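# Assemble the two printed prop drill parts

## Task

Join the two printed parts so they match the finished cordless drill displayed on the stand; the drill is just a prop.

## Robot and tools

ROBOT. Two UR7e-type six-joint arms, left_arm and right_arm, each carrying a Robotiq 140 mm two-finger gripper whose fingers can fold at a hinge. Joint order in every row and every per-joint list: shoulder pan, shoulder lift, elbow, wrist 1, wrist 2, wrist 3. Stated ranges: elbow -3.142 to 3.142 rad, all others -6.283 to 6.283 rad. The true end of a joint may differ from the stated one by up to 0.010 rad. A target past the end is clipped, and the result then reports "joint sent to its limit".

FRAMES. Scene frame: origin at table-top height halfway between the nominal bases, +x pointing out over the table, +z up, left_arm on the +y side. Image left and right do not correspond to arm names. The real base poses in the scene frame are left_arm (-0.039, +0.466, +0.013) m with quat_wxyz (+1.000, 0, 0, -0.008), and right_arm (+0.062, -0.446, +0.013) m with quat_wxyz (+1.000, 0, 0, +0.003). Hand positions, orientations and velocities are reported in that arm's own base frame. Fixed cameras and the table use the scene frame. end_effector_position is the pinch point between the closed pads. Fingers point along the gripper's +z axis and open and close along its y axis. Fingertips sit about 33 mm past the pinch point at gaps up to 40 mm, and about 9 mm past it when fully open. Reported poses can be off by a few cm.

ROW FORMAT. One row is 18 numbers covering both arms, even when only one arm moves: left_arm's 6 absolute joint target angles in radians, then its gripper position, force_limit and speed, then the same 9 for right_arm. The three gripper numbers run from -1 to 1.
- position: +1 is fully open (140 mm). The pads touch near -0.8. At -1 the fingers close until blocked.
- force_limit: pad force after a slow close, roughly 14 N at -1, 40 N at 0, 58 N at +1.
- speed: about 30 mm/s at -1, 140 at 0, 250 at +1. Faster closes grip harder.
force_limit and speed both start at +1. To leave a gripper unchanged, resend its previous three numbers.

TOOLS.
- execute_actions(actions, cameras): actions is a list of actions. Each action holds up to 15 rows, each row lasting 1/30 s. If an action has fewer rows, its final row is held until 15 steps are done. Images appear only when actions is empty or cameras names them. Camera names are cam_high, cam_low, cam_bench, cam_left_wrist, cam_right_wrist; ["all"] gives every camera and [] gives none.
- move(target, speed, blend, stop_force, zero, blocking, cameras): interpolates joints toward absolute joint targets. target is one 18-number row or a list of up to 15 rows. speed is in rad/s for the joint with the farthest to travel, 0.01 to 3.14, default 0.5. blend is in rad and rounds the corners between listed targets; 0 means stop at each one. stop_force is 3 to 120 N on the wrist sensor and ends an arm's path on contact; pair it with a low speed. zero defaults to true. blocking=false returns after about 0.5 s while motion continues, and cannot be combined with stop_force. The paths do not avoid obstacles or the other arm. The result ends with a "move:" line: done, off_target, moving, held or fault. limits=held is added if steps were withheld.
- wait(seconds 0 to 10): each arm holds its last command.
- stop(): brakes the current move. The fingers keep going.
- zoom_image(camera, region=[x0,y0,x1,y1]): pixel box in the latest image, at most 504x504. Full images are 672x504.
- zero_wrist_force(arm): tares that arm's force sensor.
- read_manual(section): licence texts only.
- finished_scene(scene): ends the scene for good. The assembly must remain correct after the robot lets go.

RESULTS. Joint positions (rad) and Joint velocities (rad/s) are listed per arm. Velocities show "within noise" when the arm is at rest. Joint targets are the angles currently being driven toward; resend them to hold an arm still. Tool commands are the current gripper commands.
object_status: 0 moving, 1 blocked while opening, 2 blocked while closing (a grip), 3 reached the target or the pads met (an object may or may not be held). Check for 2 after sending -1.
position_measured is in counts: 3 open, about 75 = 100 mm, 139 = 60 mm, 200 = 20 mm, 230 = pads together.
Wrist force and Wrist torque are given in the end-effector axes, and a third line shows the peak since the last report. Wrist depth is a 7x7 grid of distances, with "-" meaning no data.
"joint command not followed" means the anti-collision check between the arms changed or held back targets.

GRIPPING. Grip with the outer quarter of the pads nearest the fingertips. Closer to the palm, the fingers fold: narrow parts slip or drop, and wide parts get crushed. Pressing fingertips into a surface folds them. To grip harder, raise force_limit, then step position from -1 to -0.98. To grip softer, open and close again slowly.

MOTION LIMITS. Joint targets change by at most 2.45 rad/s, and grippers move at most 4 m/s. Commands lag 0.09 to 0.22 s, and fast moves can overshoot. A large move may need more than one action.

AVOID.
- Torque fault: contact torque reaching 135 N m at the shoulder or elbow, or about 16 N m at the wrists. This freezes the arm for 10 s.
- Force fault: outside force of about 150 N (±25).
- Pressing even slightly into a firm contact; the arms are stiff.
- Fast impacts, and letting parts fall.
- Any part leaving the table, which fails the task.
- Any collision or squeeze between the two arms, including one gripper closing on the other's fingers.
- Holding heavy loads off-centre.
- Long stretched-out holds that heat the motors: MOTOR HOT appears at 70 °C, and at 85 °C the arm is braked for 30 to 60 s.

Each tool is called after "Call:" as name(argument=value, ...) on one line, values as JSON.

## Session

Call:
execute_actions(actions=[])

Scene clock: 0.00 s.
left_arm: end_effector_position=(+0.1558, +0.0165, +0.2086) position_measured=3 object_status=3 end_effector_quat_wxyz=(+0.655, -0.227, -0.719, -0.048) | right_arm: end_effector_position=(+0.7994, +0.4585, +0.3708) position_measured=3 object_status=3 end_effector_quat_wxyz=(-0.220, +0.556, +0.389, +0.701)
Joint positions: left_arm=[-0.516 -1.337 1.952 -0.753 -1.706 0.214] | right_arm=[0.128 -0.753 1.307 -3.81 -0.787 2.916]
Joint velocities: within noise
Joint torques (N m): no reading
Motor temperatures (°C): left_arm=[31 43 38 47 38 45] | right_arm=[35 42 29 38 38 55]
Wrist force (N): no reading
Wrist torque (N m): no reading
Wrist force, peak (N): no reading
Wrist depth (mm): cam_left_wrist=[- - 1873 175 161 168 1843 / 1505 1611 1694 207 176 173 201 / 1578 251 220 223 188 195 539 / - 140 231 226 216 212 117 / - 490 256 270 414 395 112 / 448 443 293 288 346 331 305 / 390 360 318 295 300 283 274] | cam_right_wrist=[- 2121 2263 2048 1760 - - / 2700 - - 1948 1563 1206 1176 / - 2640 3300 - - - - / 907 138 - 1948 1553 1373 123 / 110 718 2400 1932 1476 1350 111 / 522 594 658 1760 1616 1350 107 / 470 491 535 608 - - -]
Joint targets: left_arm=[-0.516 -1.337 1.952 -0.753 -1.706 0.214] | right_arm=[0.128 -0.753 1.307 -3.810 -0.787 2.916]
Tool commands: left_gripper/position=+1.0 left_gripper/force_limit=+1.0 left_gripper/speed=+1.0 right_gripper/position=+1.0 right_gripper/force_limit=+1.0 right_gripper/speed=+1.0

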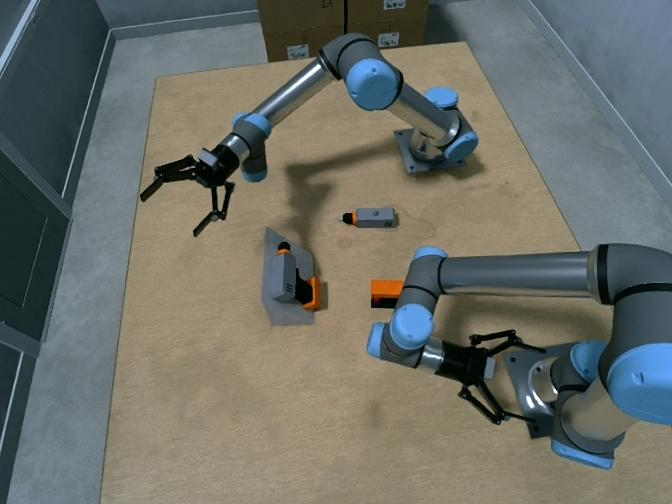

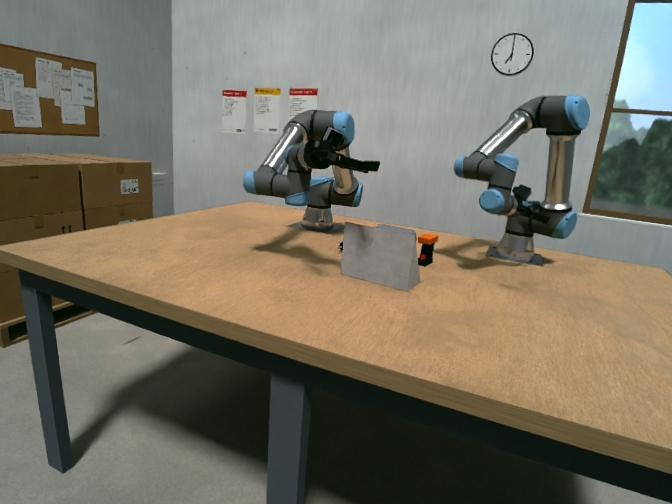

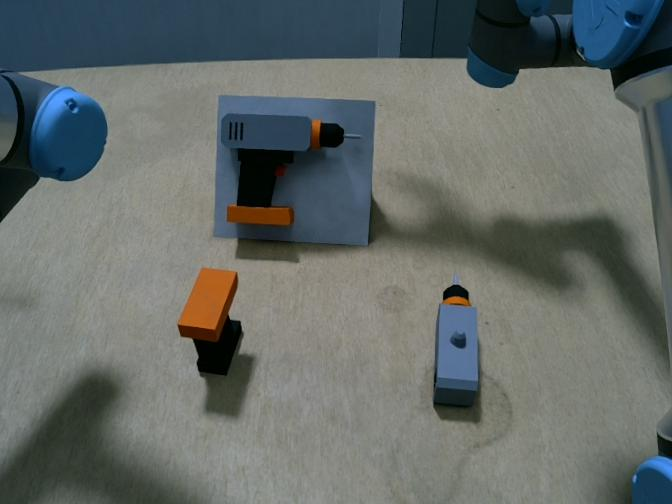

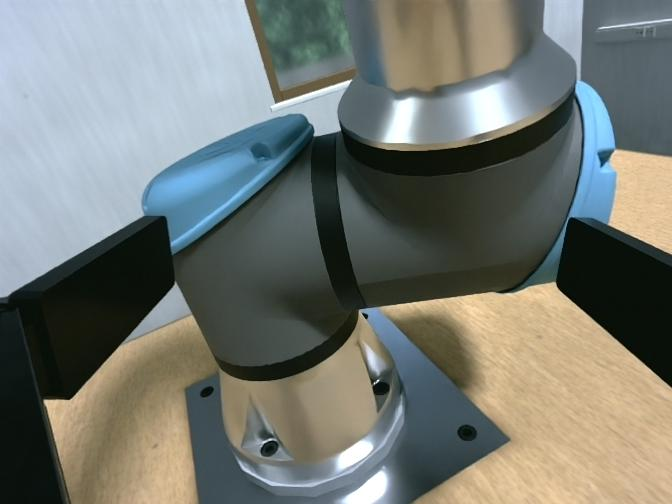

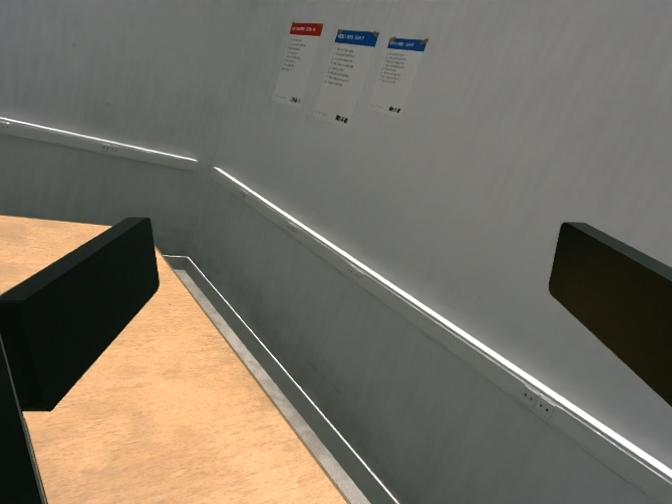

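Call:
zoom_image(camera="cam_bench", region=[150, 80, 400, 400])

Call:
zoom_image(camera="cam_bench", region=[390, 260, 530, 430])

Call:
zoom_image(camera="cam_high", region=[240, 190, 440, 340])

Call:
zoom_image(camera="cam_low", region=[300, 190, 480, 310])

Scaled by 1.575 from the camera's 672x504 image, which has a finer 960x720 frame.

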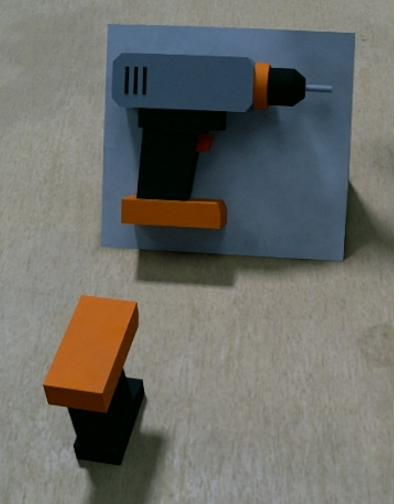

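Scaled by 2.965 from the camera's 672x504 image, which has a finer 960x720 frame.

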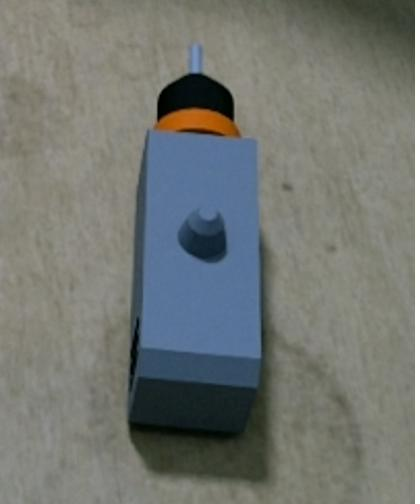

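Scaled by 2.520 from the camera's 672x504 image, which has a finer 960x720 frame.

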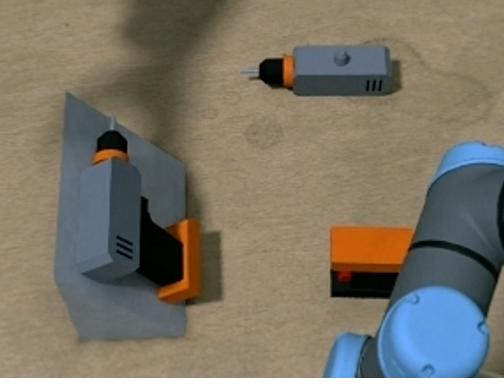

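Scaled by 2.800 from the camera's 672x504 image, which has a finer 960x720 frame.

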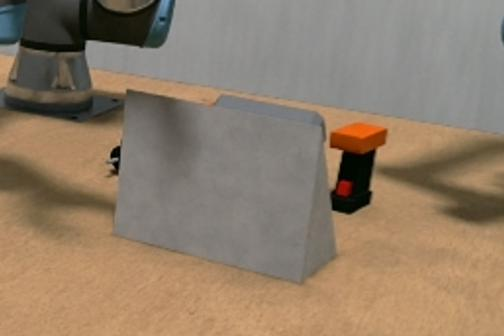

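Call:
move(target=[-0.886, -1.3335, 1.0157, -1.253, -1.5708, 0.6844, 1, -1, -0.5, -0.5, -1.5, 1.307, -3.81, -0.787, 2.916, 1, 1, 1], speed=1.0, cameras=["cam_high", "cam_bench", "cam_left_wrist"])

Scene clock: 4.97 s.
left_arm: end_effector_position=(+0.4651, -0.3588, +0.3868) position_measured=3 object_status=3 end_effector_quat_wxyz=(+0.000, +0.707, +0.707, +0.000) | right_arm: end_effector_position=(+0.5931, +0.0782, +0.8937) position_measured=3 object_status=3 end_effector_quat_wxyz=(+0.183, +0.367, +0.311, +0.857)
Joint positions: left_arm=[-0.886 -1.333 1.016 -1.253 -1.571 0.684] | right_arm=[-0.5 -1.5 1.307 -3.81 -0.787 2.916]
Joint torques (N m): left_arm=[-0.06 -29.96 -33.86 -2.76 -1.8 1.3] | right_arm=[-8.82 -37.23 -16.44 0.41 0.02 -1.13]
Motor temperatures (°C): left_arm=[31 43 38 47 38 45] | right_arm=[35 42 29 38 38 55]
Wrist force (N): left_arm=[-0.4 -1.4 0.7] | right_arm=[-0.5 2.2 3.0]
Wrist torque (N m): left_arm=[-0.39 -0.10 -0.04] | right_arm=[0.28 -0.10 -0.11]
Wrist force, peak (N): left_arm=[-2.6 -1.8 -3.3] | right_arm=[-4.3 -3.2 2.9]
Wrist depth (mm): cam_left_wrist=[479 479 475 474 466 468 462 / 504 502 500 490 494 433 351 / 532 528 526 526 522 411 359 / 560 141 558 554 546 480 117 / - 589 600 586 589 595 106 / 652 642 638 629 622 616 629 / 671 654 690 681 671 666 660] | cam_right_wrist=[1997 1948 - - - 1650 - / - - - - 1814 - 1485 / 1449 - 1760 1828 1760 1734 - / - 133 1485 1709 1709 152 123 / 110 141 - 1533 - - 112 / 1327 1381 1431 1476 1440 - - / - 1327 1335 1389 1406 - -]
Joint targets: left_arm=[-0.886 -1.334 1.016 -1.253 -1.571 0.684] | right_arm=[-0.500 -1.500 1.307 -3.810 -0.787 2.916]
move: done
Images, in order (width x height): cam_high 672x504, cam_bench 672x504, cam_left_wrist 672x504.

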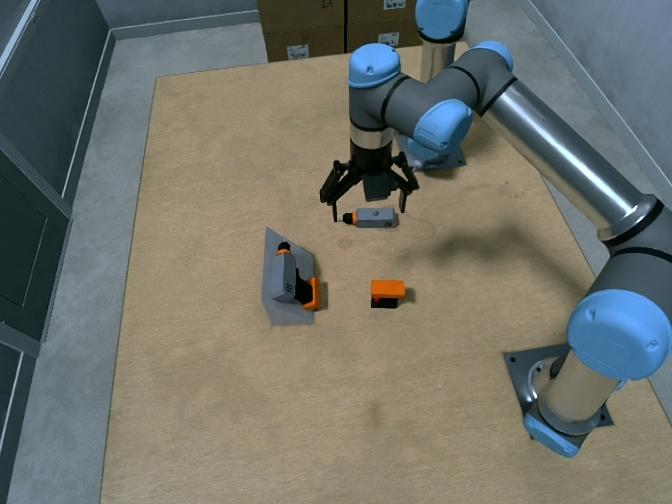

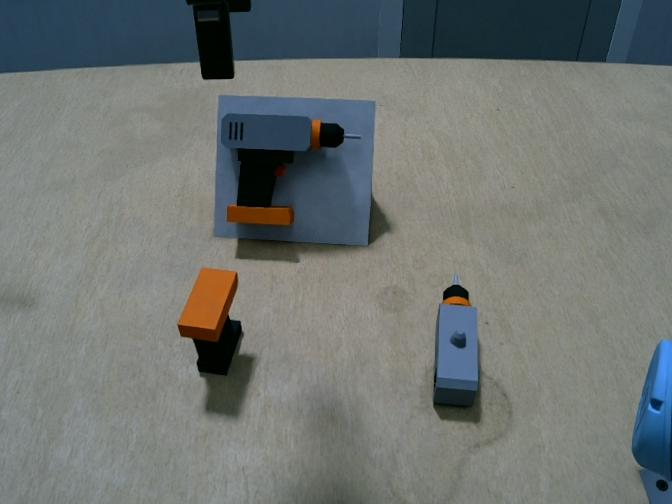

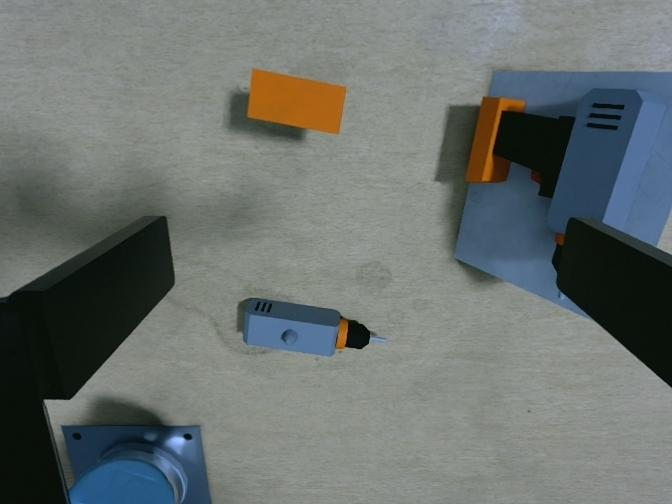

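Call:
zoom_image(camera="cam_left_wrist", region=[230, 280, 400, 370])

Call:
zoom_image(camera="cam_left_wrist", region=[200, 40, 380, 170])

Call:
zoom_image(camera="cam_high", region=[330, 260, 430, 330])

Call:
zoom_image(camera="cam_bench", region=[210, 90, 380, 250])

Call:
zoom_image(camera="cam_bench", region=[160, 250, 260, 390])

Scaled by 2.965 from the camera's 672x504 image, which has a finer 960x720 frame.

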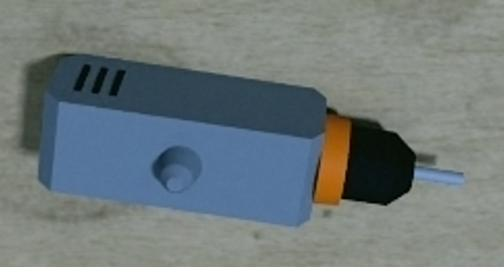

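Scaled by 2.800 from the camera's 672x504 image, which has a finer 960x720 frame.

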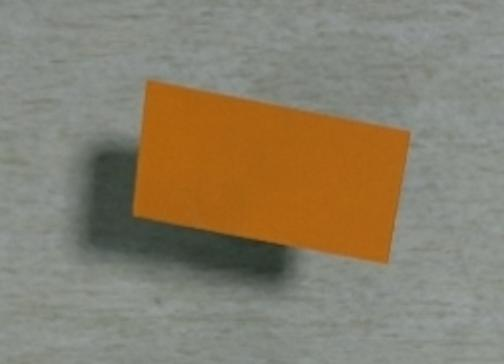

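Scaled by 5.040 from the camera's 672x504 image, which has a finer 960x720 frame.

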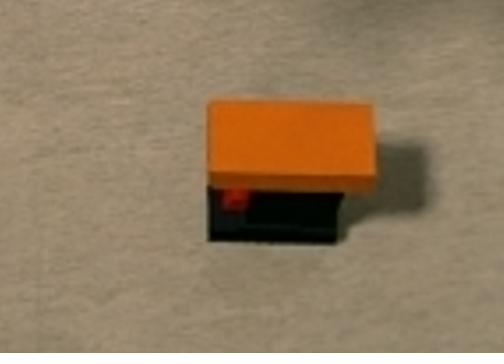

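Scaled by 2.965 from the camera's 672x504 image, which has a finer 960x720 frame.

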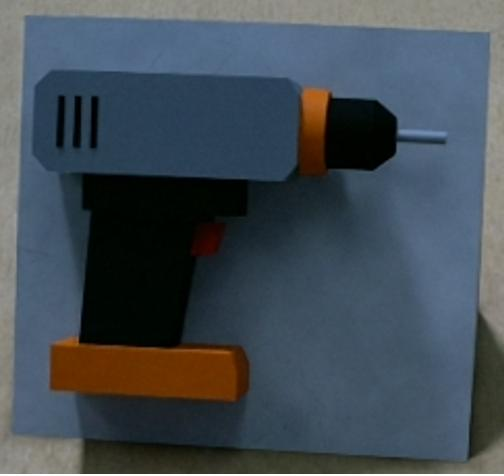

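Scaled by 3.600 from the camera's 672x504 image, which has a finer 960x720 frame.

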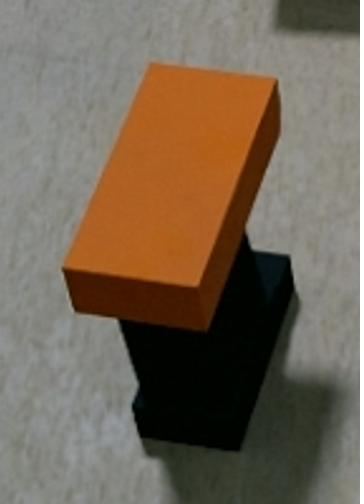

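Call:
move(target=[-0.8848, -1.5281, 1.5687, -1.6114, -1.5708, -0.705, 0.2, -1, 0, -0.5, -1.5, 1.307, -3.81, -0.787, 2.916, 1, 1, 1], speed=1.0, cameras=["cam_bench", "cam_left_wrist", "cam_low"])

Scene clock: 40.27 s.
left_arm: end_effector_position=(+0.4260, -0.3100, +0.2601) position_measured=104 object_status=3 end_effector_quat_wxyz=(+0.000, +0.090, +0.996, +0.000) | right_arm: end_effector_position=(+0.5930, +0.0782, +0.8938) position_measured=3 object_status=3 end_effector_quat_wxyz=(+0.184, +0.367, +0.311, +0.857)
Joint positions: left_arm=[-0.885 -1.528 1.569 -1.611 -1.571 -0.705] | right_arm=[-0.5 -1.5 1.307 -3.81 -0.787 2.916]
Joint torques (N m): left_arm=[7.89 -17.68 -36.33 -0.74 -1.6 -0.7] | right_arm=[-8.5 -38.04 -14.46 2.9 -3.15 -0.62]
Motor temperatures (°C): left_arm=[31 43 38 47 38 45] | right_arm=[35 42 29 38 38 55]
Wrist force (N): left_arm=[-0.3 -1.5 0.7] | right_arm=[-0.7 1.9 3.2]
Wrist torque (N m): left_arm=[-0.39 -0.15 0.05] | right_arm=[0.23 -0.05 -0.10]
Wrist force, peak (N): left_arm=[0.0 -1.3 1.7] | right_arm=[-0.6 2.2 3.5]
Wrist depth (mm): cam_left_wrist=[364 362 362 359 361 359 358 / 377 381 380 289 379 378 377 / 427 402 401 302 401 396 399 / - 416 156 425 423 131 420 / - 89 453 446 449 111 - / - - 431 396 470 - - / - - 394 341 501 - -] | cam_right_wrist=[- - - - 1886 - - / 1685 1901 - 1828 1964 - - / - 1616 1543 1760 1800 1842 - / - 132 1366 1760 - - 122 / 110 1504 - 1595 1605 1734 111 / - - 1389 1476 1476 - 111 / - - 1366 1373 1406 1218 1476]
Joint targets: left_arm=[-0.885 -1.528 1.569 -1.611 -1.571 -0.705] | right_arm=[-0.500 -1.500 1.307 -3.810 -0.787 2.916]
move: done
Images, in order (width x height): cam_low 672x504, cam_bench 672x504, cam_left_wrist 672x504.

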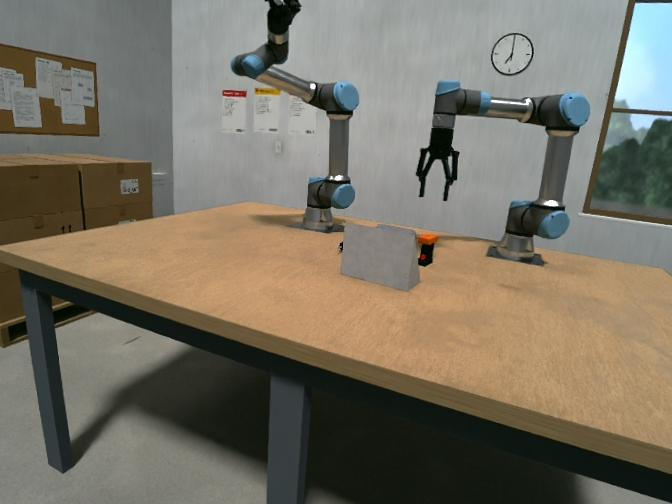

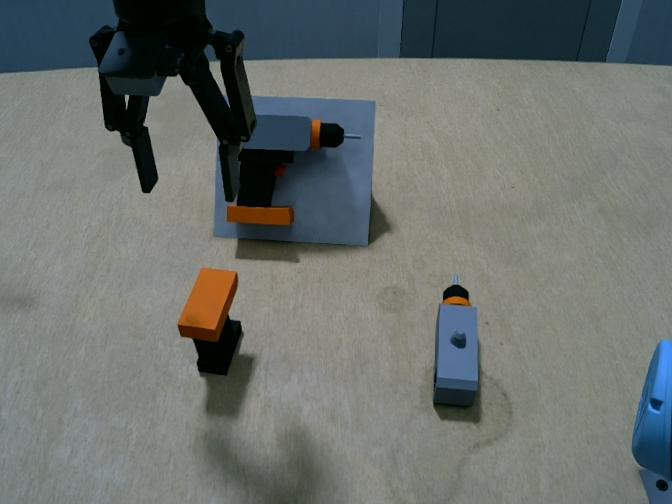

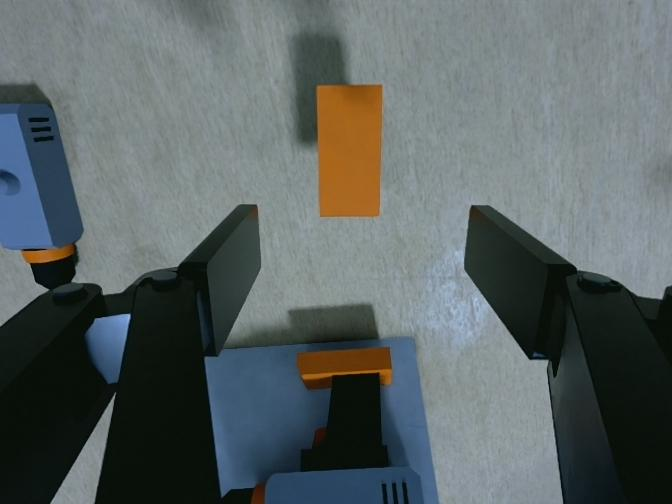

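Call:
move(target=[-0.8988, -1.4952, 1.8199, -1.8955, -1.5708, -0.7288, 0.2, -1, 0, -0.5, -1.5, 1.307, -3.81, -0.787, 2.916, 1, 1, 1], speed=0.6, cameras=["cam_bench", "cam_left_wrist"])

Scene clock: 42.93 s.
left_arm: end_effector_position=(+0.4177, -0.3111, +0.1500) position_measured=104 object_status=3 end_effector_quat_wxyz=(+0.000, +0.085, +0.996, +0.000) | right_arm: end_effector_position=(+0.5930, +0.0782, +0.8938) position_measured=3 object_status=3 end_effector_quat_wxyz=(+0.184, +0.367, +0.311, +0.857)
Joint positions: left_arm=[-0.899 -1.495 1.82 -1.895 -1.571 -0.729] | right_arm=[-0.5 -1.5 1.307 -3.81 -0.787 2.916]
Joint torques (N m): left_arm=[8.35 -40.02 -20.87 -4.65 -1.4 0.85] | right_arm=[-10.51 -37.71 -14.02 2.94 -3.13 -0.71]
Motor temperatures (°C): left_arm=[31 43 38 47 38 45] | right_arm=[35 42 29 38 38 55]
Wrist force (N): left_arm=[-0.4 -1.4 0.9] | right_arm=[-0.6 2.0 3.0]
Wrist torque (N m): left_arm=[-0.36 -0.13 0.06] | right_arm=[0.25 -0.07 -0.11]
Wrist force, peak (N): left_arm=[0.0 -1.3 3.6] | right_arm=[-0.6 2.3 3.3]
Wrist depth (mm): cam_left_wrist=[266 265 264 263 263 263 260 / 280 279 276 184 272 276 275 / 295 294 292 190 287 291 289 / 312 305 156 201 306 131 307 / - 89 330 329 328 112 - / - - 351 352 348 - - / - - 350 298 337 - -] | cam_right_wrist=[- 2141 2200 1747 - - - / 1722 1814 1476 - 1980 1734 - / - 1856 1964 1697 - - - / - 132 - - - 153 123 / 110 124 - 1553 - - 112 / - 1431 1504 1440 1504 - - / - 1264 1320 1373 1414 - -]
Joint targets: left_arm=[-0.899 -1.495 1.820 -1.895 -1.571 -0.729] | right_arm=[-0.500 -1.500 1.307 -3.810 -0.787 2.916]
move: done
Images, in order (width x height): cam_bench 672x504, cam_left_wrist 672x504.

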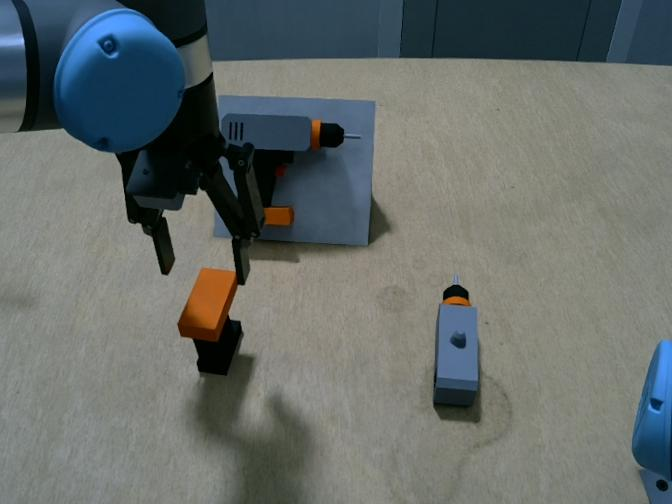

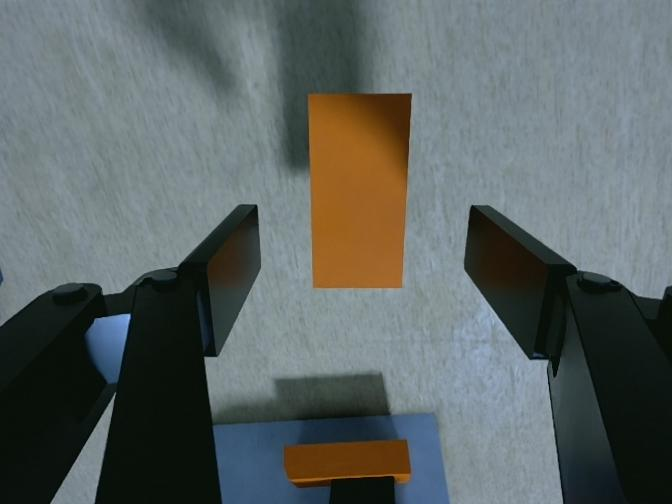

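Call:
move(target=[-0.9007, -1.4503, 1.8993, -2.0198, -1.5708, -0.7357, 0.2, -1, 0, -0.5, -1.5, 1.307, -3.81, -0.787, 2.916, 1, 1, 1], speed=0.2, stop_force=6, cameras=["cam_bench", "cam_left_wrist"])

Call:
zoom_image(camera="cam_bench", region=[100, 200, 300, 400])

Scene clock: 45.30 s.
left_arm: end_effector_position=(+0.4175, -0.3123, +0.1030) position_measured=104 object_status=3 end_effector_quat_wxyz=(+0.000, +0.082, +0.997, +0.000) | right_arm: end_effector_position=(+0.5930, +0.0782, +0.8938) position_measured=3 object_status=3 end_effector_quat_wxyz=(+0.184, +0.367, +0.311, +0.857)
Joint positions: left_arm=[-0.901 -1.45 1.899 -2.02 -1.571 -0.736] | right_arm=[-0.5 -1.5 1.307 -3.81 -0.787 2.916]
Joint torques (N m): left_arm=[-1.25 -42.01 -37.37 -4.44 -1.29 1.3] | right_arm=[-9.62 -37.4 -14.96 2.93 -3.2 -0.33]
Motor temperatures (°C): left_arm=[31 43 38 47 38 45] | right_arm=[35 42 29 38 38 55]
Wrist force (N): left_arm=[-0.3 -1.6 0.9] | right_arm=[-0.4 2.2 3.3]
Wrist torque (N m): left_arm=[-0.43 -0.16 0.06] | right_arm=[0.28 -0.12 -0.11]
Wrist force, peak (N): left_arm=[-0.3 -1.7 2.2] | right_arm=[-0.5 2.1 3.4]
Wrist depth (mm): cam_left_wrist=[223 222 222 221 221 220 220 / 234 234 233 226 227 232 231 / 248 247 246 143 242 244 244 / 263 259 156 151 155 131 258 / - 89 277 161 276 112 - / - - 297 293 295 - - / - - 308 308 308 - -] | cam_right_wrist=[- - - 1856 - - - / 1786 - 1856 1901 - - - / 1513 1722 - 2031 - - - / - 132 - - - - 123 / 110 124 - 1543 - - 112 / - - 1381 1440 1414 - 111 / - - 1358 1358 1406 1476 1458]
Joint targets: left_arm=[-0.901 -1.450 1.899 -2.020 -1.571 -0.736] | right_arm=[-0.500 -1.500 1.307 -3.810 -0.787 2.916]
move: done
Images, in order (width x height): cam_bench 672x504, cam_left_wrist 672x504.

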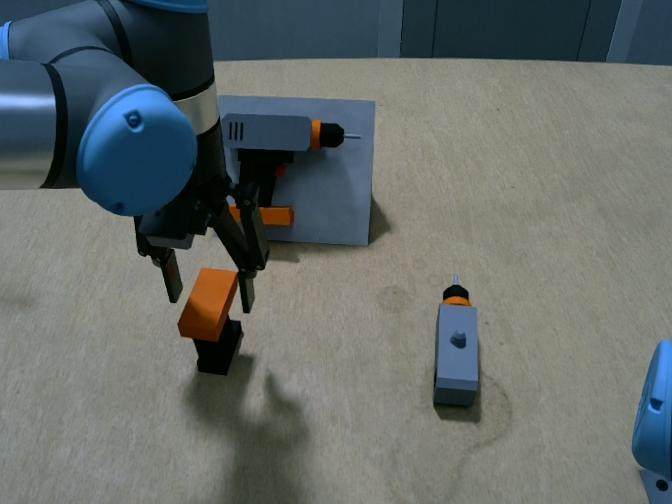

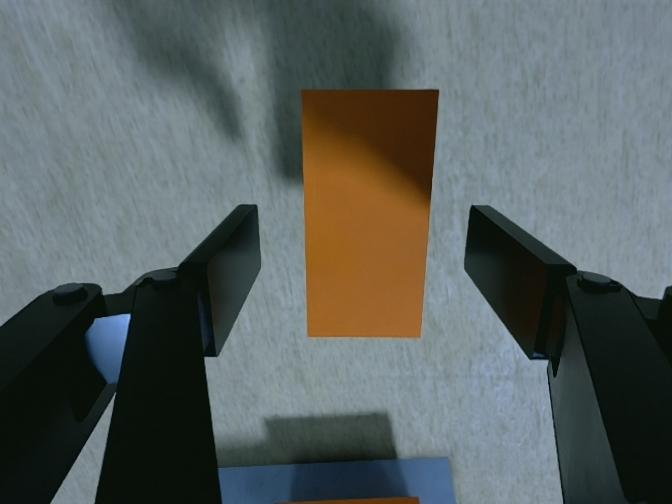

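Scaled by 2.520 from the camera's 672x504 image, which has a finer 960x720 frame.

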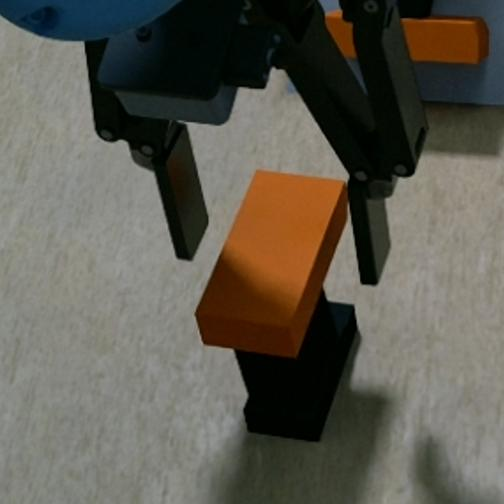

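Call:
move(target=[-0.9007, -1.4503, 1.8993, -2.0198, -1.5708, -0.7357, -1, 0, -1, -0.5, -1.5, 1.307, -3.81, -0.787, 2.916, 1, 1, 1], cameras=["cam_bench", "cam_left_wrist"])

Call:
zoom_image(camera="cam_bench", region=[100, 200, 300, 400])

Scene clock: 47.27 s.
left_arm: end_effector_position=(+0.4176, -0.3123, +0.1031) position_measured=166 object_status=0 end_effector_quat_wxyz=(+0.000, +0.082, +0.997, +0.000) | right_arm: end_effector_position=(+0.5930, +0.0782, +0.8938) position_measured=3 object_status=3 end_effector_quat_wxyz=(+0.184, +0.367, +0.311, +0.857)
Joint positions: left_arm=[-0.901 -1.45 1.899 -2.02 -1.571 -0.736] | right_arm=[-0.5 -1.5 1.307 -3.81 -0.787 2.916]
Joint torques (N m): left_arm=[7.55 -35.46 -34.6 -5.39 -1.13 1.12] | right_arm=[-9.09 -37.38 -14.61 2.8 -2.79 -0.28]
Motor temperatures (°C): left_arm=[31 43 38 47 38 45] | right_arm=[35 42 29 38 38 55]
Wrist force (N): left_arm=[0.3 0.5 -6.6] | right_arm=[-0.5 2.1 3.3]
Wrist torque (N m): left_arm=[-0.57 -0.09 0.07] | right_arm=[0.26 -0.10 -0.11]
Wrist force, peak (N): left_arm=[0.4 0.7 -6.7] | right_arm=[-0.5 2.4 3.3]
Wrist depth (mm): cam_left_wrist=[224 222 222 220 221 220 219 / 235 235 233 137 227 232 231 / 248 248 248 143 246 243 244 / 264 259 255 150 149 256 258 / - 84 89 279 159 78 83 / - - - 295 294 - - / - - - 307 - - -] | cam_right_wrist=[- 2014 - - - - - / - 1786 1948 1997 2066 1639 1553 / 1856 - - - - 1901 1871 / 113 142 - 1639 1616 1673 122 / 110 142 1584 1553 1639 - 112 / - - 1406 1494 1358 - 107 / 1358 1212 1350 1381 1398 1513 1494]
Joint targets: left_arm=[-0.901 -1.450 1.899 -2.020 -1.571 -0.736] | right_arm=[-0.500 -1.500 1.307 -3.810 -0.787 2.916]
move: done
Images, in order (width x height): cam_bench 672x504, cam_left_wrist 672x504.

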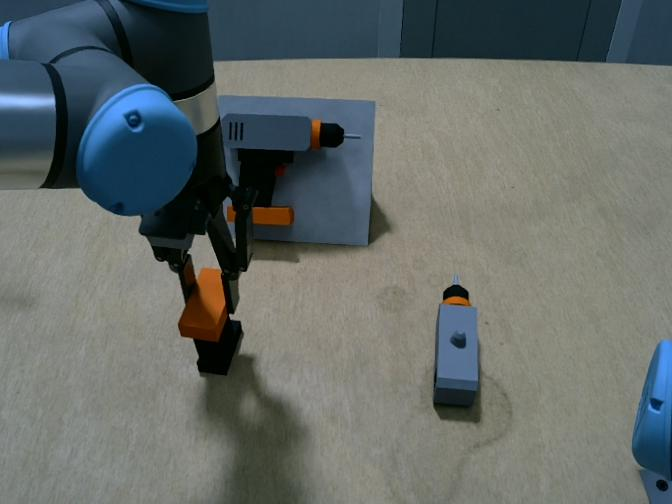

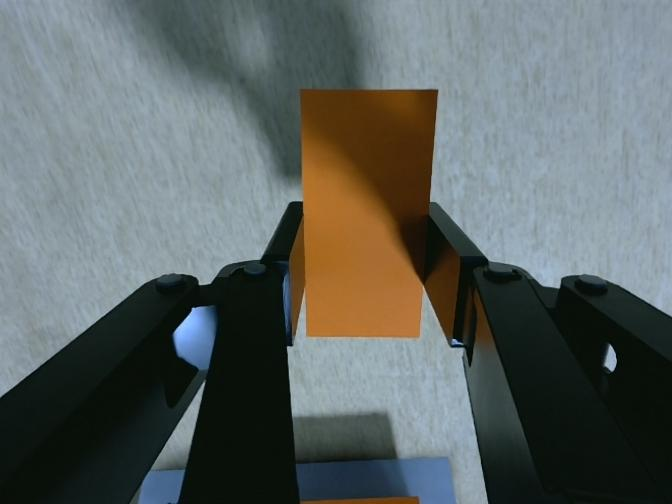

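Scaled by 2.520 from the camera's 672x504 image, which has a finer 960x720 frame.

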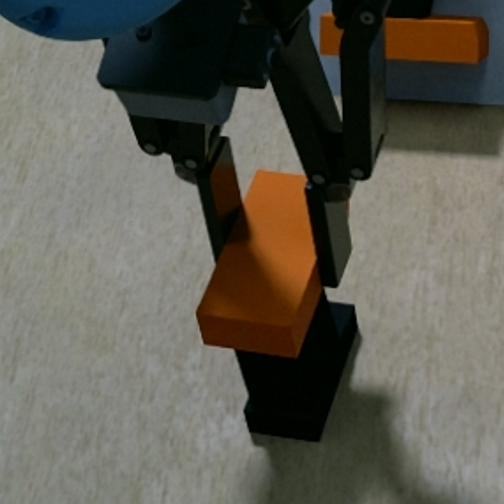

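Call:
wait(seconds=0.7)

Scene clock: 48.07 s.
left_arm: end_effector_position=(+0.4176, -0.3123, +0.1031) position_measured=166 object_status=2 end_effector_quat_wxyz=(+0.000, +0.082, +0.997, +0.000) | right_arm: end_effector_position=(+0.5930, +0.0782, +0.8938) position_measured=3 object_status=3 end_effector_quat_wxyz=(+0.184, +0.367, +0.311, +0.857)
Joint positions: left_arm=[-0.901 -1.45 1.899 -2.02 -1.571 -0.736] | right_arm=[-0.5 -1.5 1.307 -3.81 -0.787 2.916]
Joint torques (N m): left_arm=[7.86 -31.54 -28.86 -5.41 -1.29 1.15] | right_arm=[-9.22 -37.05 -15.9 3.02 -3.06 -0.11]
Motor temperatures (°C): left_arm=[31 43 38 47 38 45] | right_arm=[35 42 29 38 38 55]
Wrist force (N): left_arm=[0.3 0.8 -6.7] | right_arm=[-0.5 2.1 3.3]
Wrist torque (N m): left_arm=[-0.52 -0.09 0.07] | right_arm=[0.26 -0.10 -0.10]
Wrist force, peak (N): left_arm=[0.3 0.8 -6.8] | right_arm=[-0.4 2.4 3.3]
Wrist depth (mm): cam_left_wrist=[224 222 222 220 221 220 220 / 236 235 235 137 228 231 231 / 248 248 247 143 244 244 244 / 263 260 256 151 150 256 257 / - 83 89 162 159 78 83 / - - - 295 295 - - / - - - 307 - - -] | cam_right_wrist=[1932 - - - - - - / - - 1842 - - - - / - - - - - - 1842 / - 132 - - - - 123 / 110 125 - 1458 1605 1494 112 / - - 1350 1467 1467 1513 - / - 1342 1358 1381 1389 1458 1485]
Joint targets: left_arm=[-0.901 -1.450 1.899 -2.020 -1.571 -0.736] | right_arm=[-0.500 -1.500 1.307 -3.810 -0.787 2.916]
Tool commands: left_gripper/position=-1.0 left_gripper/force_limit=+0.0 left_gripper/speed=-1.0 right_gripper/position=+1.0 right_gripper/force_limit=+1.0 right_gripper/speed=+1.0
wait: 0.70 s; at rest by 0.07 s

Call:
move(target=[[-0.9007, -1.5324, 1.6759, -1.7143, -1.5708, -0.7357, -1, 0, -1, -0.5, -1.5, 1.307, -3.81, -0.787, 2.916, 1, 1, 1], [-1.1905, -1.0476, 1.0975, -1.6207, -1.5708, -1.0605, -1, 0, -1, -0.5, -1.5, 1.307, -3.81, -0.787, 2.916, 1, 1, 1]], speed=[0.4, 0.7], blend=[0.08, 0], cameras=["all"])

Call:
zoom_image(camera="cam_bench", region=[360, 200, 540, 420])

Call:
zoom_image(camera="cam_high", region=[320, 160, 440, 260])

Call:
zoom_image(camera="cam_low", region=[280, 160, 460, 290])

Scene clock: 51.57 s.
left_arm: end_effector_position=(+0.3851, -0.6039, +0.2000) position_measured=166 object_status=2 end_effector_quat_wxyz=(+0.000, +0.065, +0.998, +0.000) | right_arm: end_effector_position=(+0.5930, +0.0782, +0.8938) position_measured=3 object_status=3 end_effector_quat_wxyz=(+0.184, +0.367, +0.311, +0.857)
Joint positions: left_arm=[-1.19 -1.048 1.098 -1.621 -1.571 -1.06] | right_arm=[-0.5 -1.5 1.307 -3.81 -0.787 2.916]
Joint torques (N m): left_arm=[-5.8 -40.91 -33.41 -5.74 -1 -0.73] | right_arm=[-9.03 -37.34 -14.42 2.84 -3.09 0.04]
Motor temperatures (°C): left_arm=[31 43 38 47 38 45] | right_arm=[35 42 29 38 38 55]
Wrist force (N): left_arm=[-0.5 -1.3 1.6] | right_arm=[-0.5 1.9 3.3]
Wrist torque (N m): left_arm=[-0.34 -0.14 0.07] | right_arm=[0.24 -0.09 -0.11]
Wrist force, peak (N): left_arm=[0.2 0.6 -6.9] | right_arm=[-0.5 2.1 3.5]
Wrist depth (mm): cam_left_wrist=[308 309 306 308 305 305 305 / 325 324 324 137 316 321 321 / 341 342 342 144 341 339 338 / 364 357 353 152 149 356 357 / - 83 89 161 158 78 83 / - - - 409 - - - / - - - 440 - - -] | cam_right_wrist=[1842 1932 2031 - 1747 1533 1366 / - - - - 2103 - - / 1650 1685 - - - - - / 1553 133 - 1627 1673 152 122 / 110 1458 1513 1513 - 1616 112 / 1373 1398 1513 1467 1449 1650 - / 1366 1313 1342 1358 1423 - -]
Joint targets: left_arm=[-1.190 -1.048 1.097 -1.621 -1.571 -1.061] | right_arm=[-0.500 -1.500 1.307 -3.810 -0.787 2.916]
move: done

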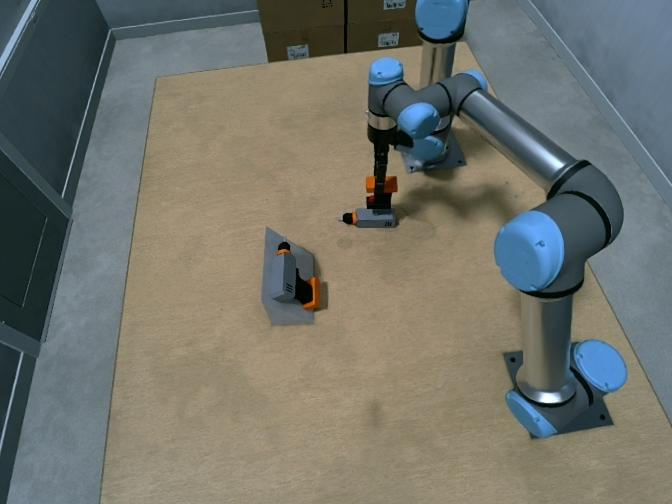

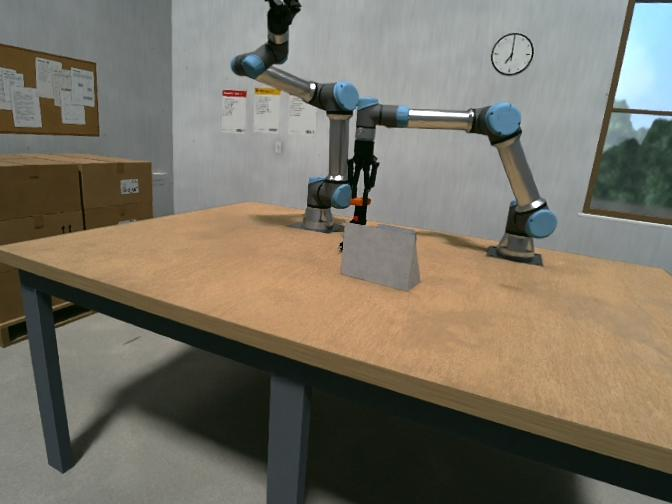

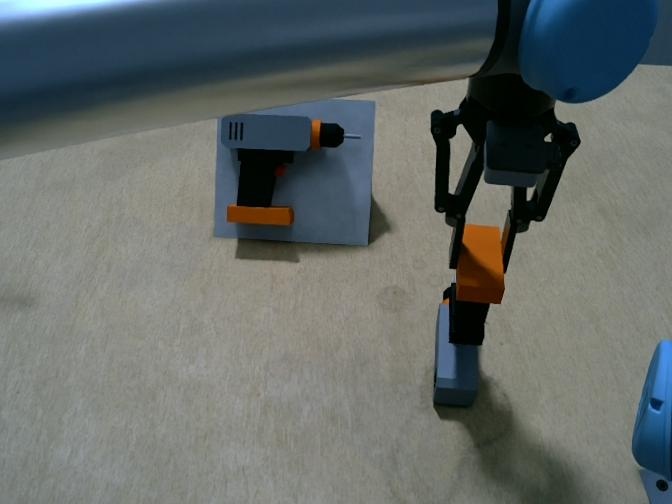

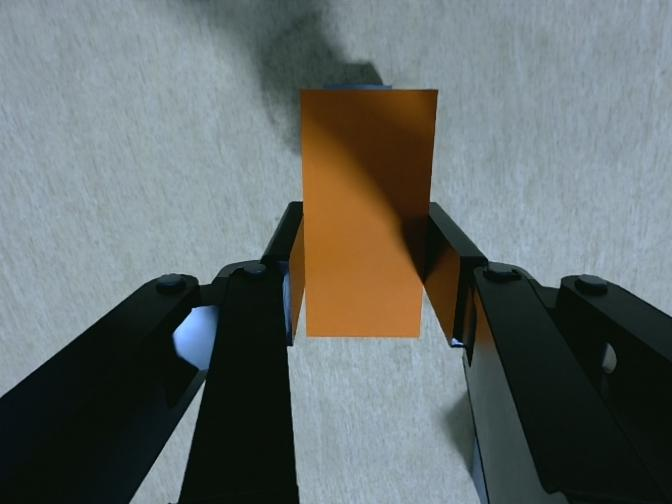

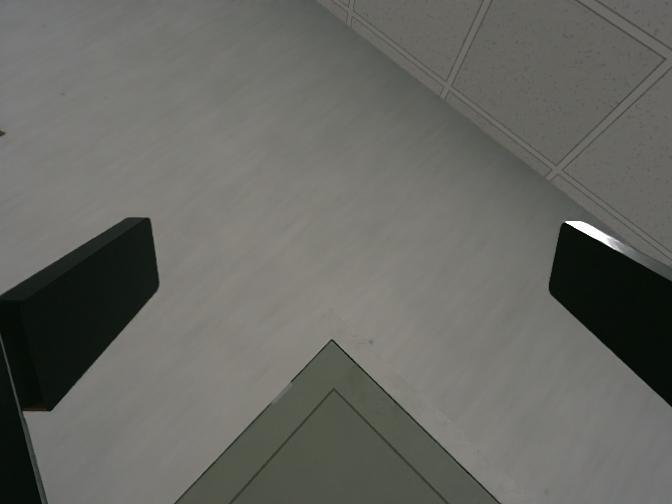

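Scaled by 2.291 from the camera's 672x504 image, which has a finer 960x720 frame.

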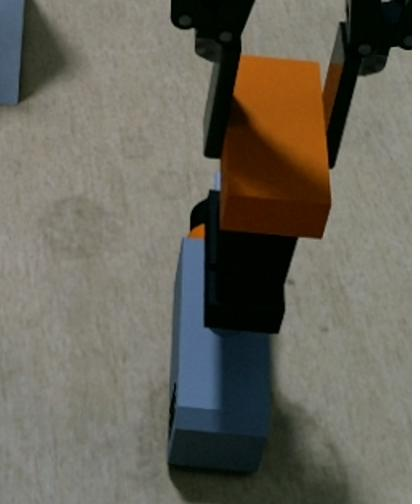

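Scaled by 4.200 from the camera's 672x504 image, which has a finer 960x720 frame.

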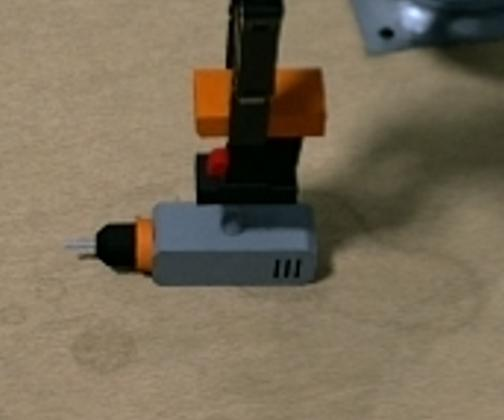

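Scaled by 2.800 from the camera's 672x504 image, which has a finer 960x720 frame.

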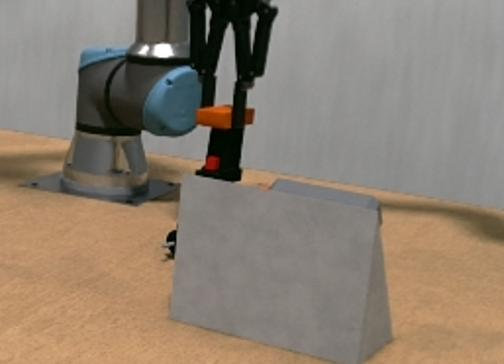

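Call:
move(target=[-1.1816, -1.036, 1.1307, -1.6655, -1.5708, -1.0516, -1, 0, -1, -0.5, -1.5, 1.307, -3.81, -0.787, 2.916, 1, 1, 1], speed=0.15, stop_force=6, cameras=["cam_high", "cam_bench"])

Call:
zoom_image(camera="cam_bench", region=[400, 220, 520, 420])

Call:
zoom_image(camera="cam_high", region=[330, 160, 420, 240])

Scene clock: 54.77 s.
left_arm: end_effector_position=(+0.3915, -0.6033, +0.1799) position_measured=166 object_status=2 end_effector_quat_wxyz=(+0.000, +0.065, +0.998, +0.000) | right_arm: end_effector_position=(+0.5930, +0.0782, +0.8938) position_measured=3 object_status=3 end_effector_quat_wxyz=(+0.184, +0.367, +0.311, +0.857)
Joint positions: left_arm=[-1.182 -1.036 1.131 -1.665 -1.571 -1.052] | right_arm=[-0.5 -1.5 1.307 -3.81 -0.787 2.916]
Joint torques (N m): left_arm=[-8.58 -62.84 -39.71 -0.28 -1.01 -0.71] | right_arm=[-8.65 -37.25 -13.92 2.99 -3.1 0.25]
Motor temperatures (°C): left_arm=[31 43 38 47 38 45] | right_arm=[35 42 29 38 38 55]
Wrist force (N): left_arm=[-0.4 -1.2 1.8] | right_arm=[-0.4 2.2 3.3]
Wrist torque (N m): left_arm=[-0.31 -0.15 0.06] | right_arm=[0.29 -0.11 -0.10]
Wrist force, peak (N): left_arm=[-0.6 -1.2 2.4] | right_arm=[-0.7 2.3 3.3]
Wrist depth (mm): cam_left_wrist=[292 289 290 288 288 285 287 / 307 305 305 136 298 302 303 / 324 323 323 143 322 320 319 / 342 338 332 151 150 334 337 / - 83 89 161 158 78 83 / - - - 383 - - - / - - - 413 - - -] | cam_right_wrist=[- 2014 2141 - 1964 - - / 1650 - 1786 1709 2014 1964 - / - - 1342 - 1916 - - / - 143 - 1595 - 1709 123 / 110 1523 1627 1553 - - 111 / - 1458 1458 1485 1504 1440 112 / - 1335 1366 1366 1366 1595 1485]
Joint targets: left_arm=[-1.182 -1.036 1.131 -1.665 -1.571 -1.052] | right_arm=[-0.500 -1.500 1.307 -3.810 -0.787 2.916]
move: done
Images, in order (width x height): cam_high 672x504, cam_bench 672x504.

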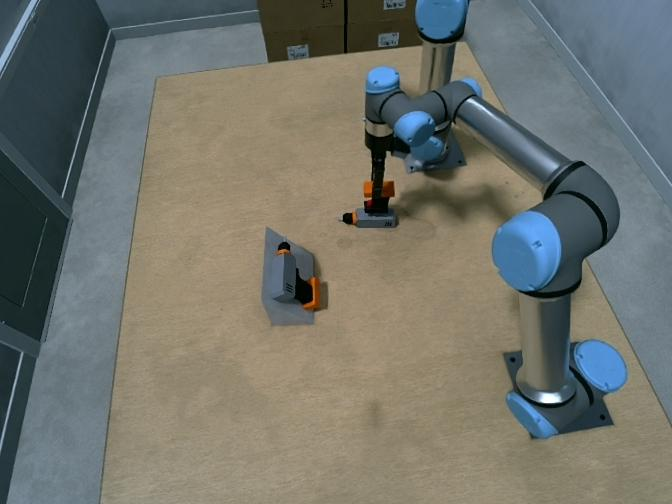

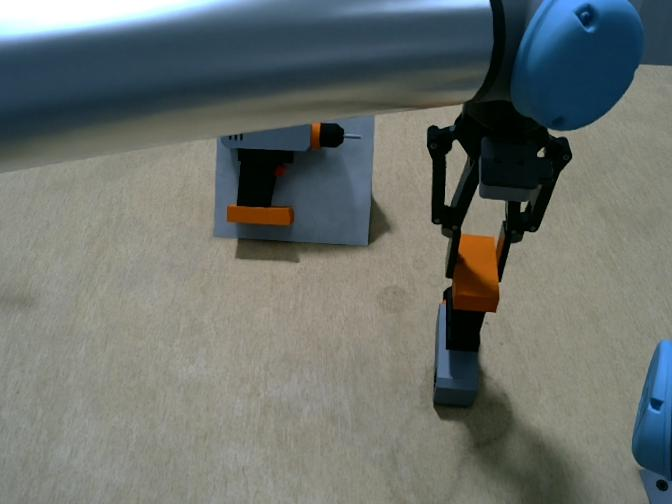

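Scaled by 2.520 from the camera's 672x504 image, which has a finer 960x720 frame.

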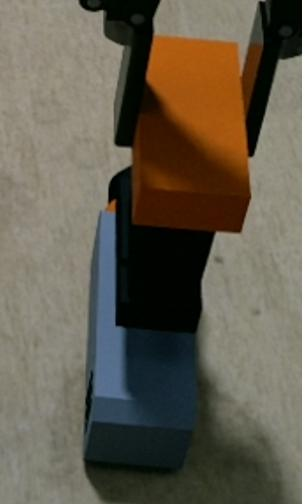

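Scaled by 5.600 from the camera's 672x504 image, which has a finer 960x720 frame.

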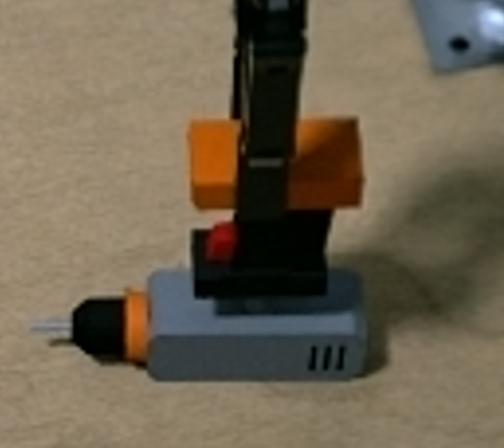

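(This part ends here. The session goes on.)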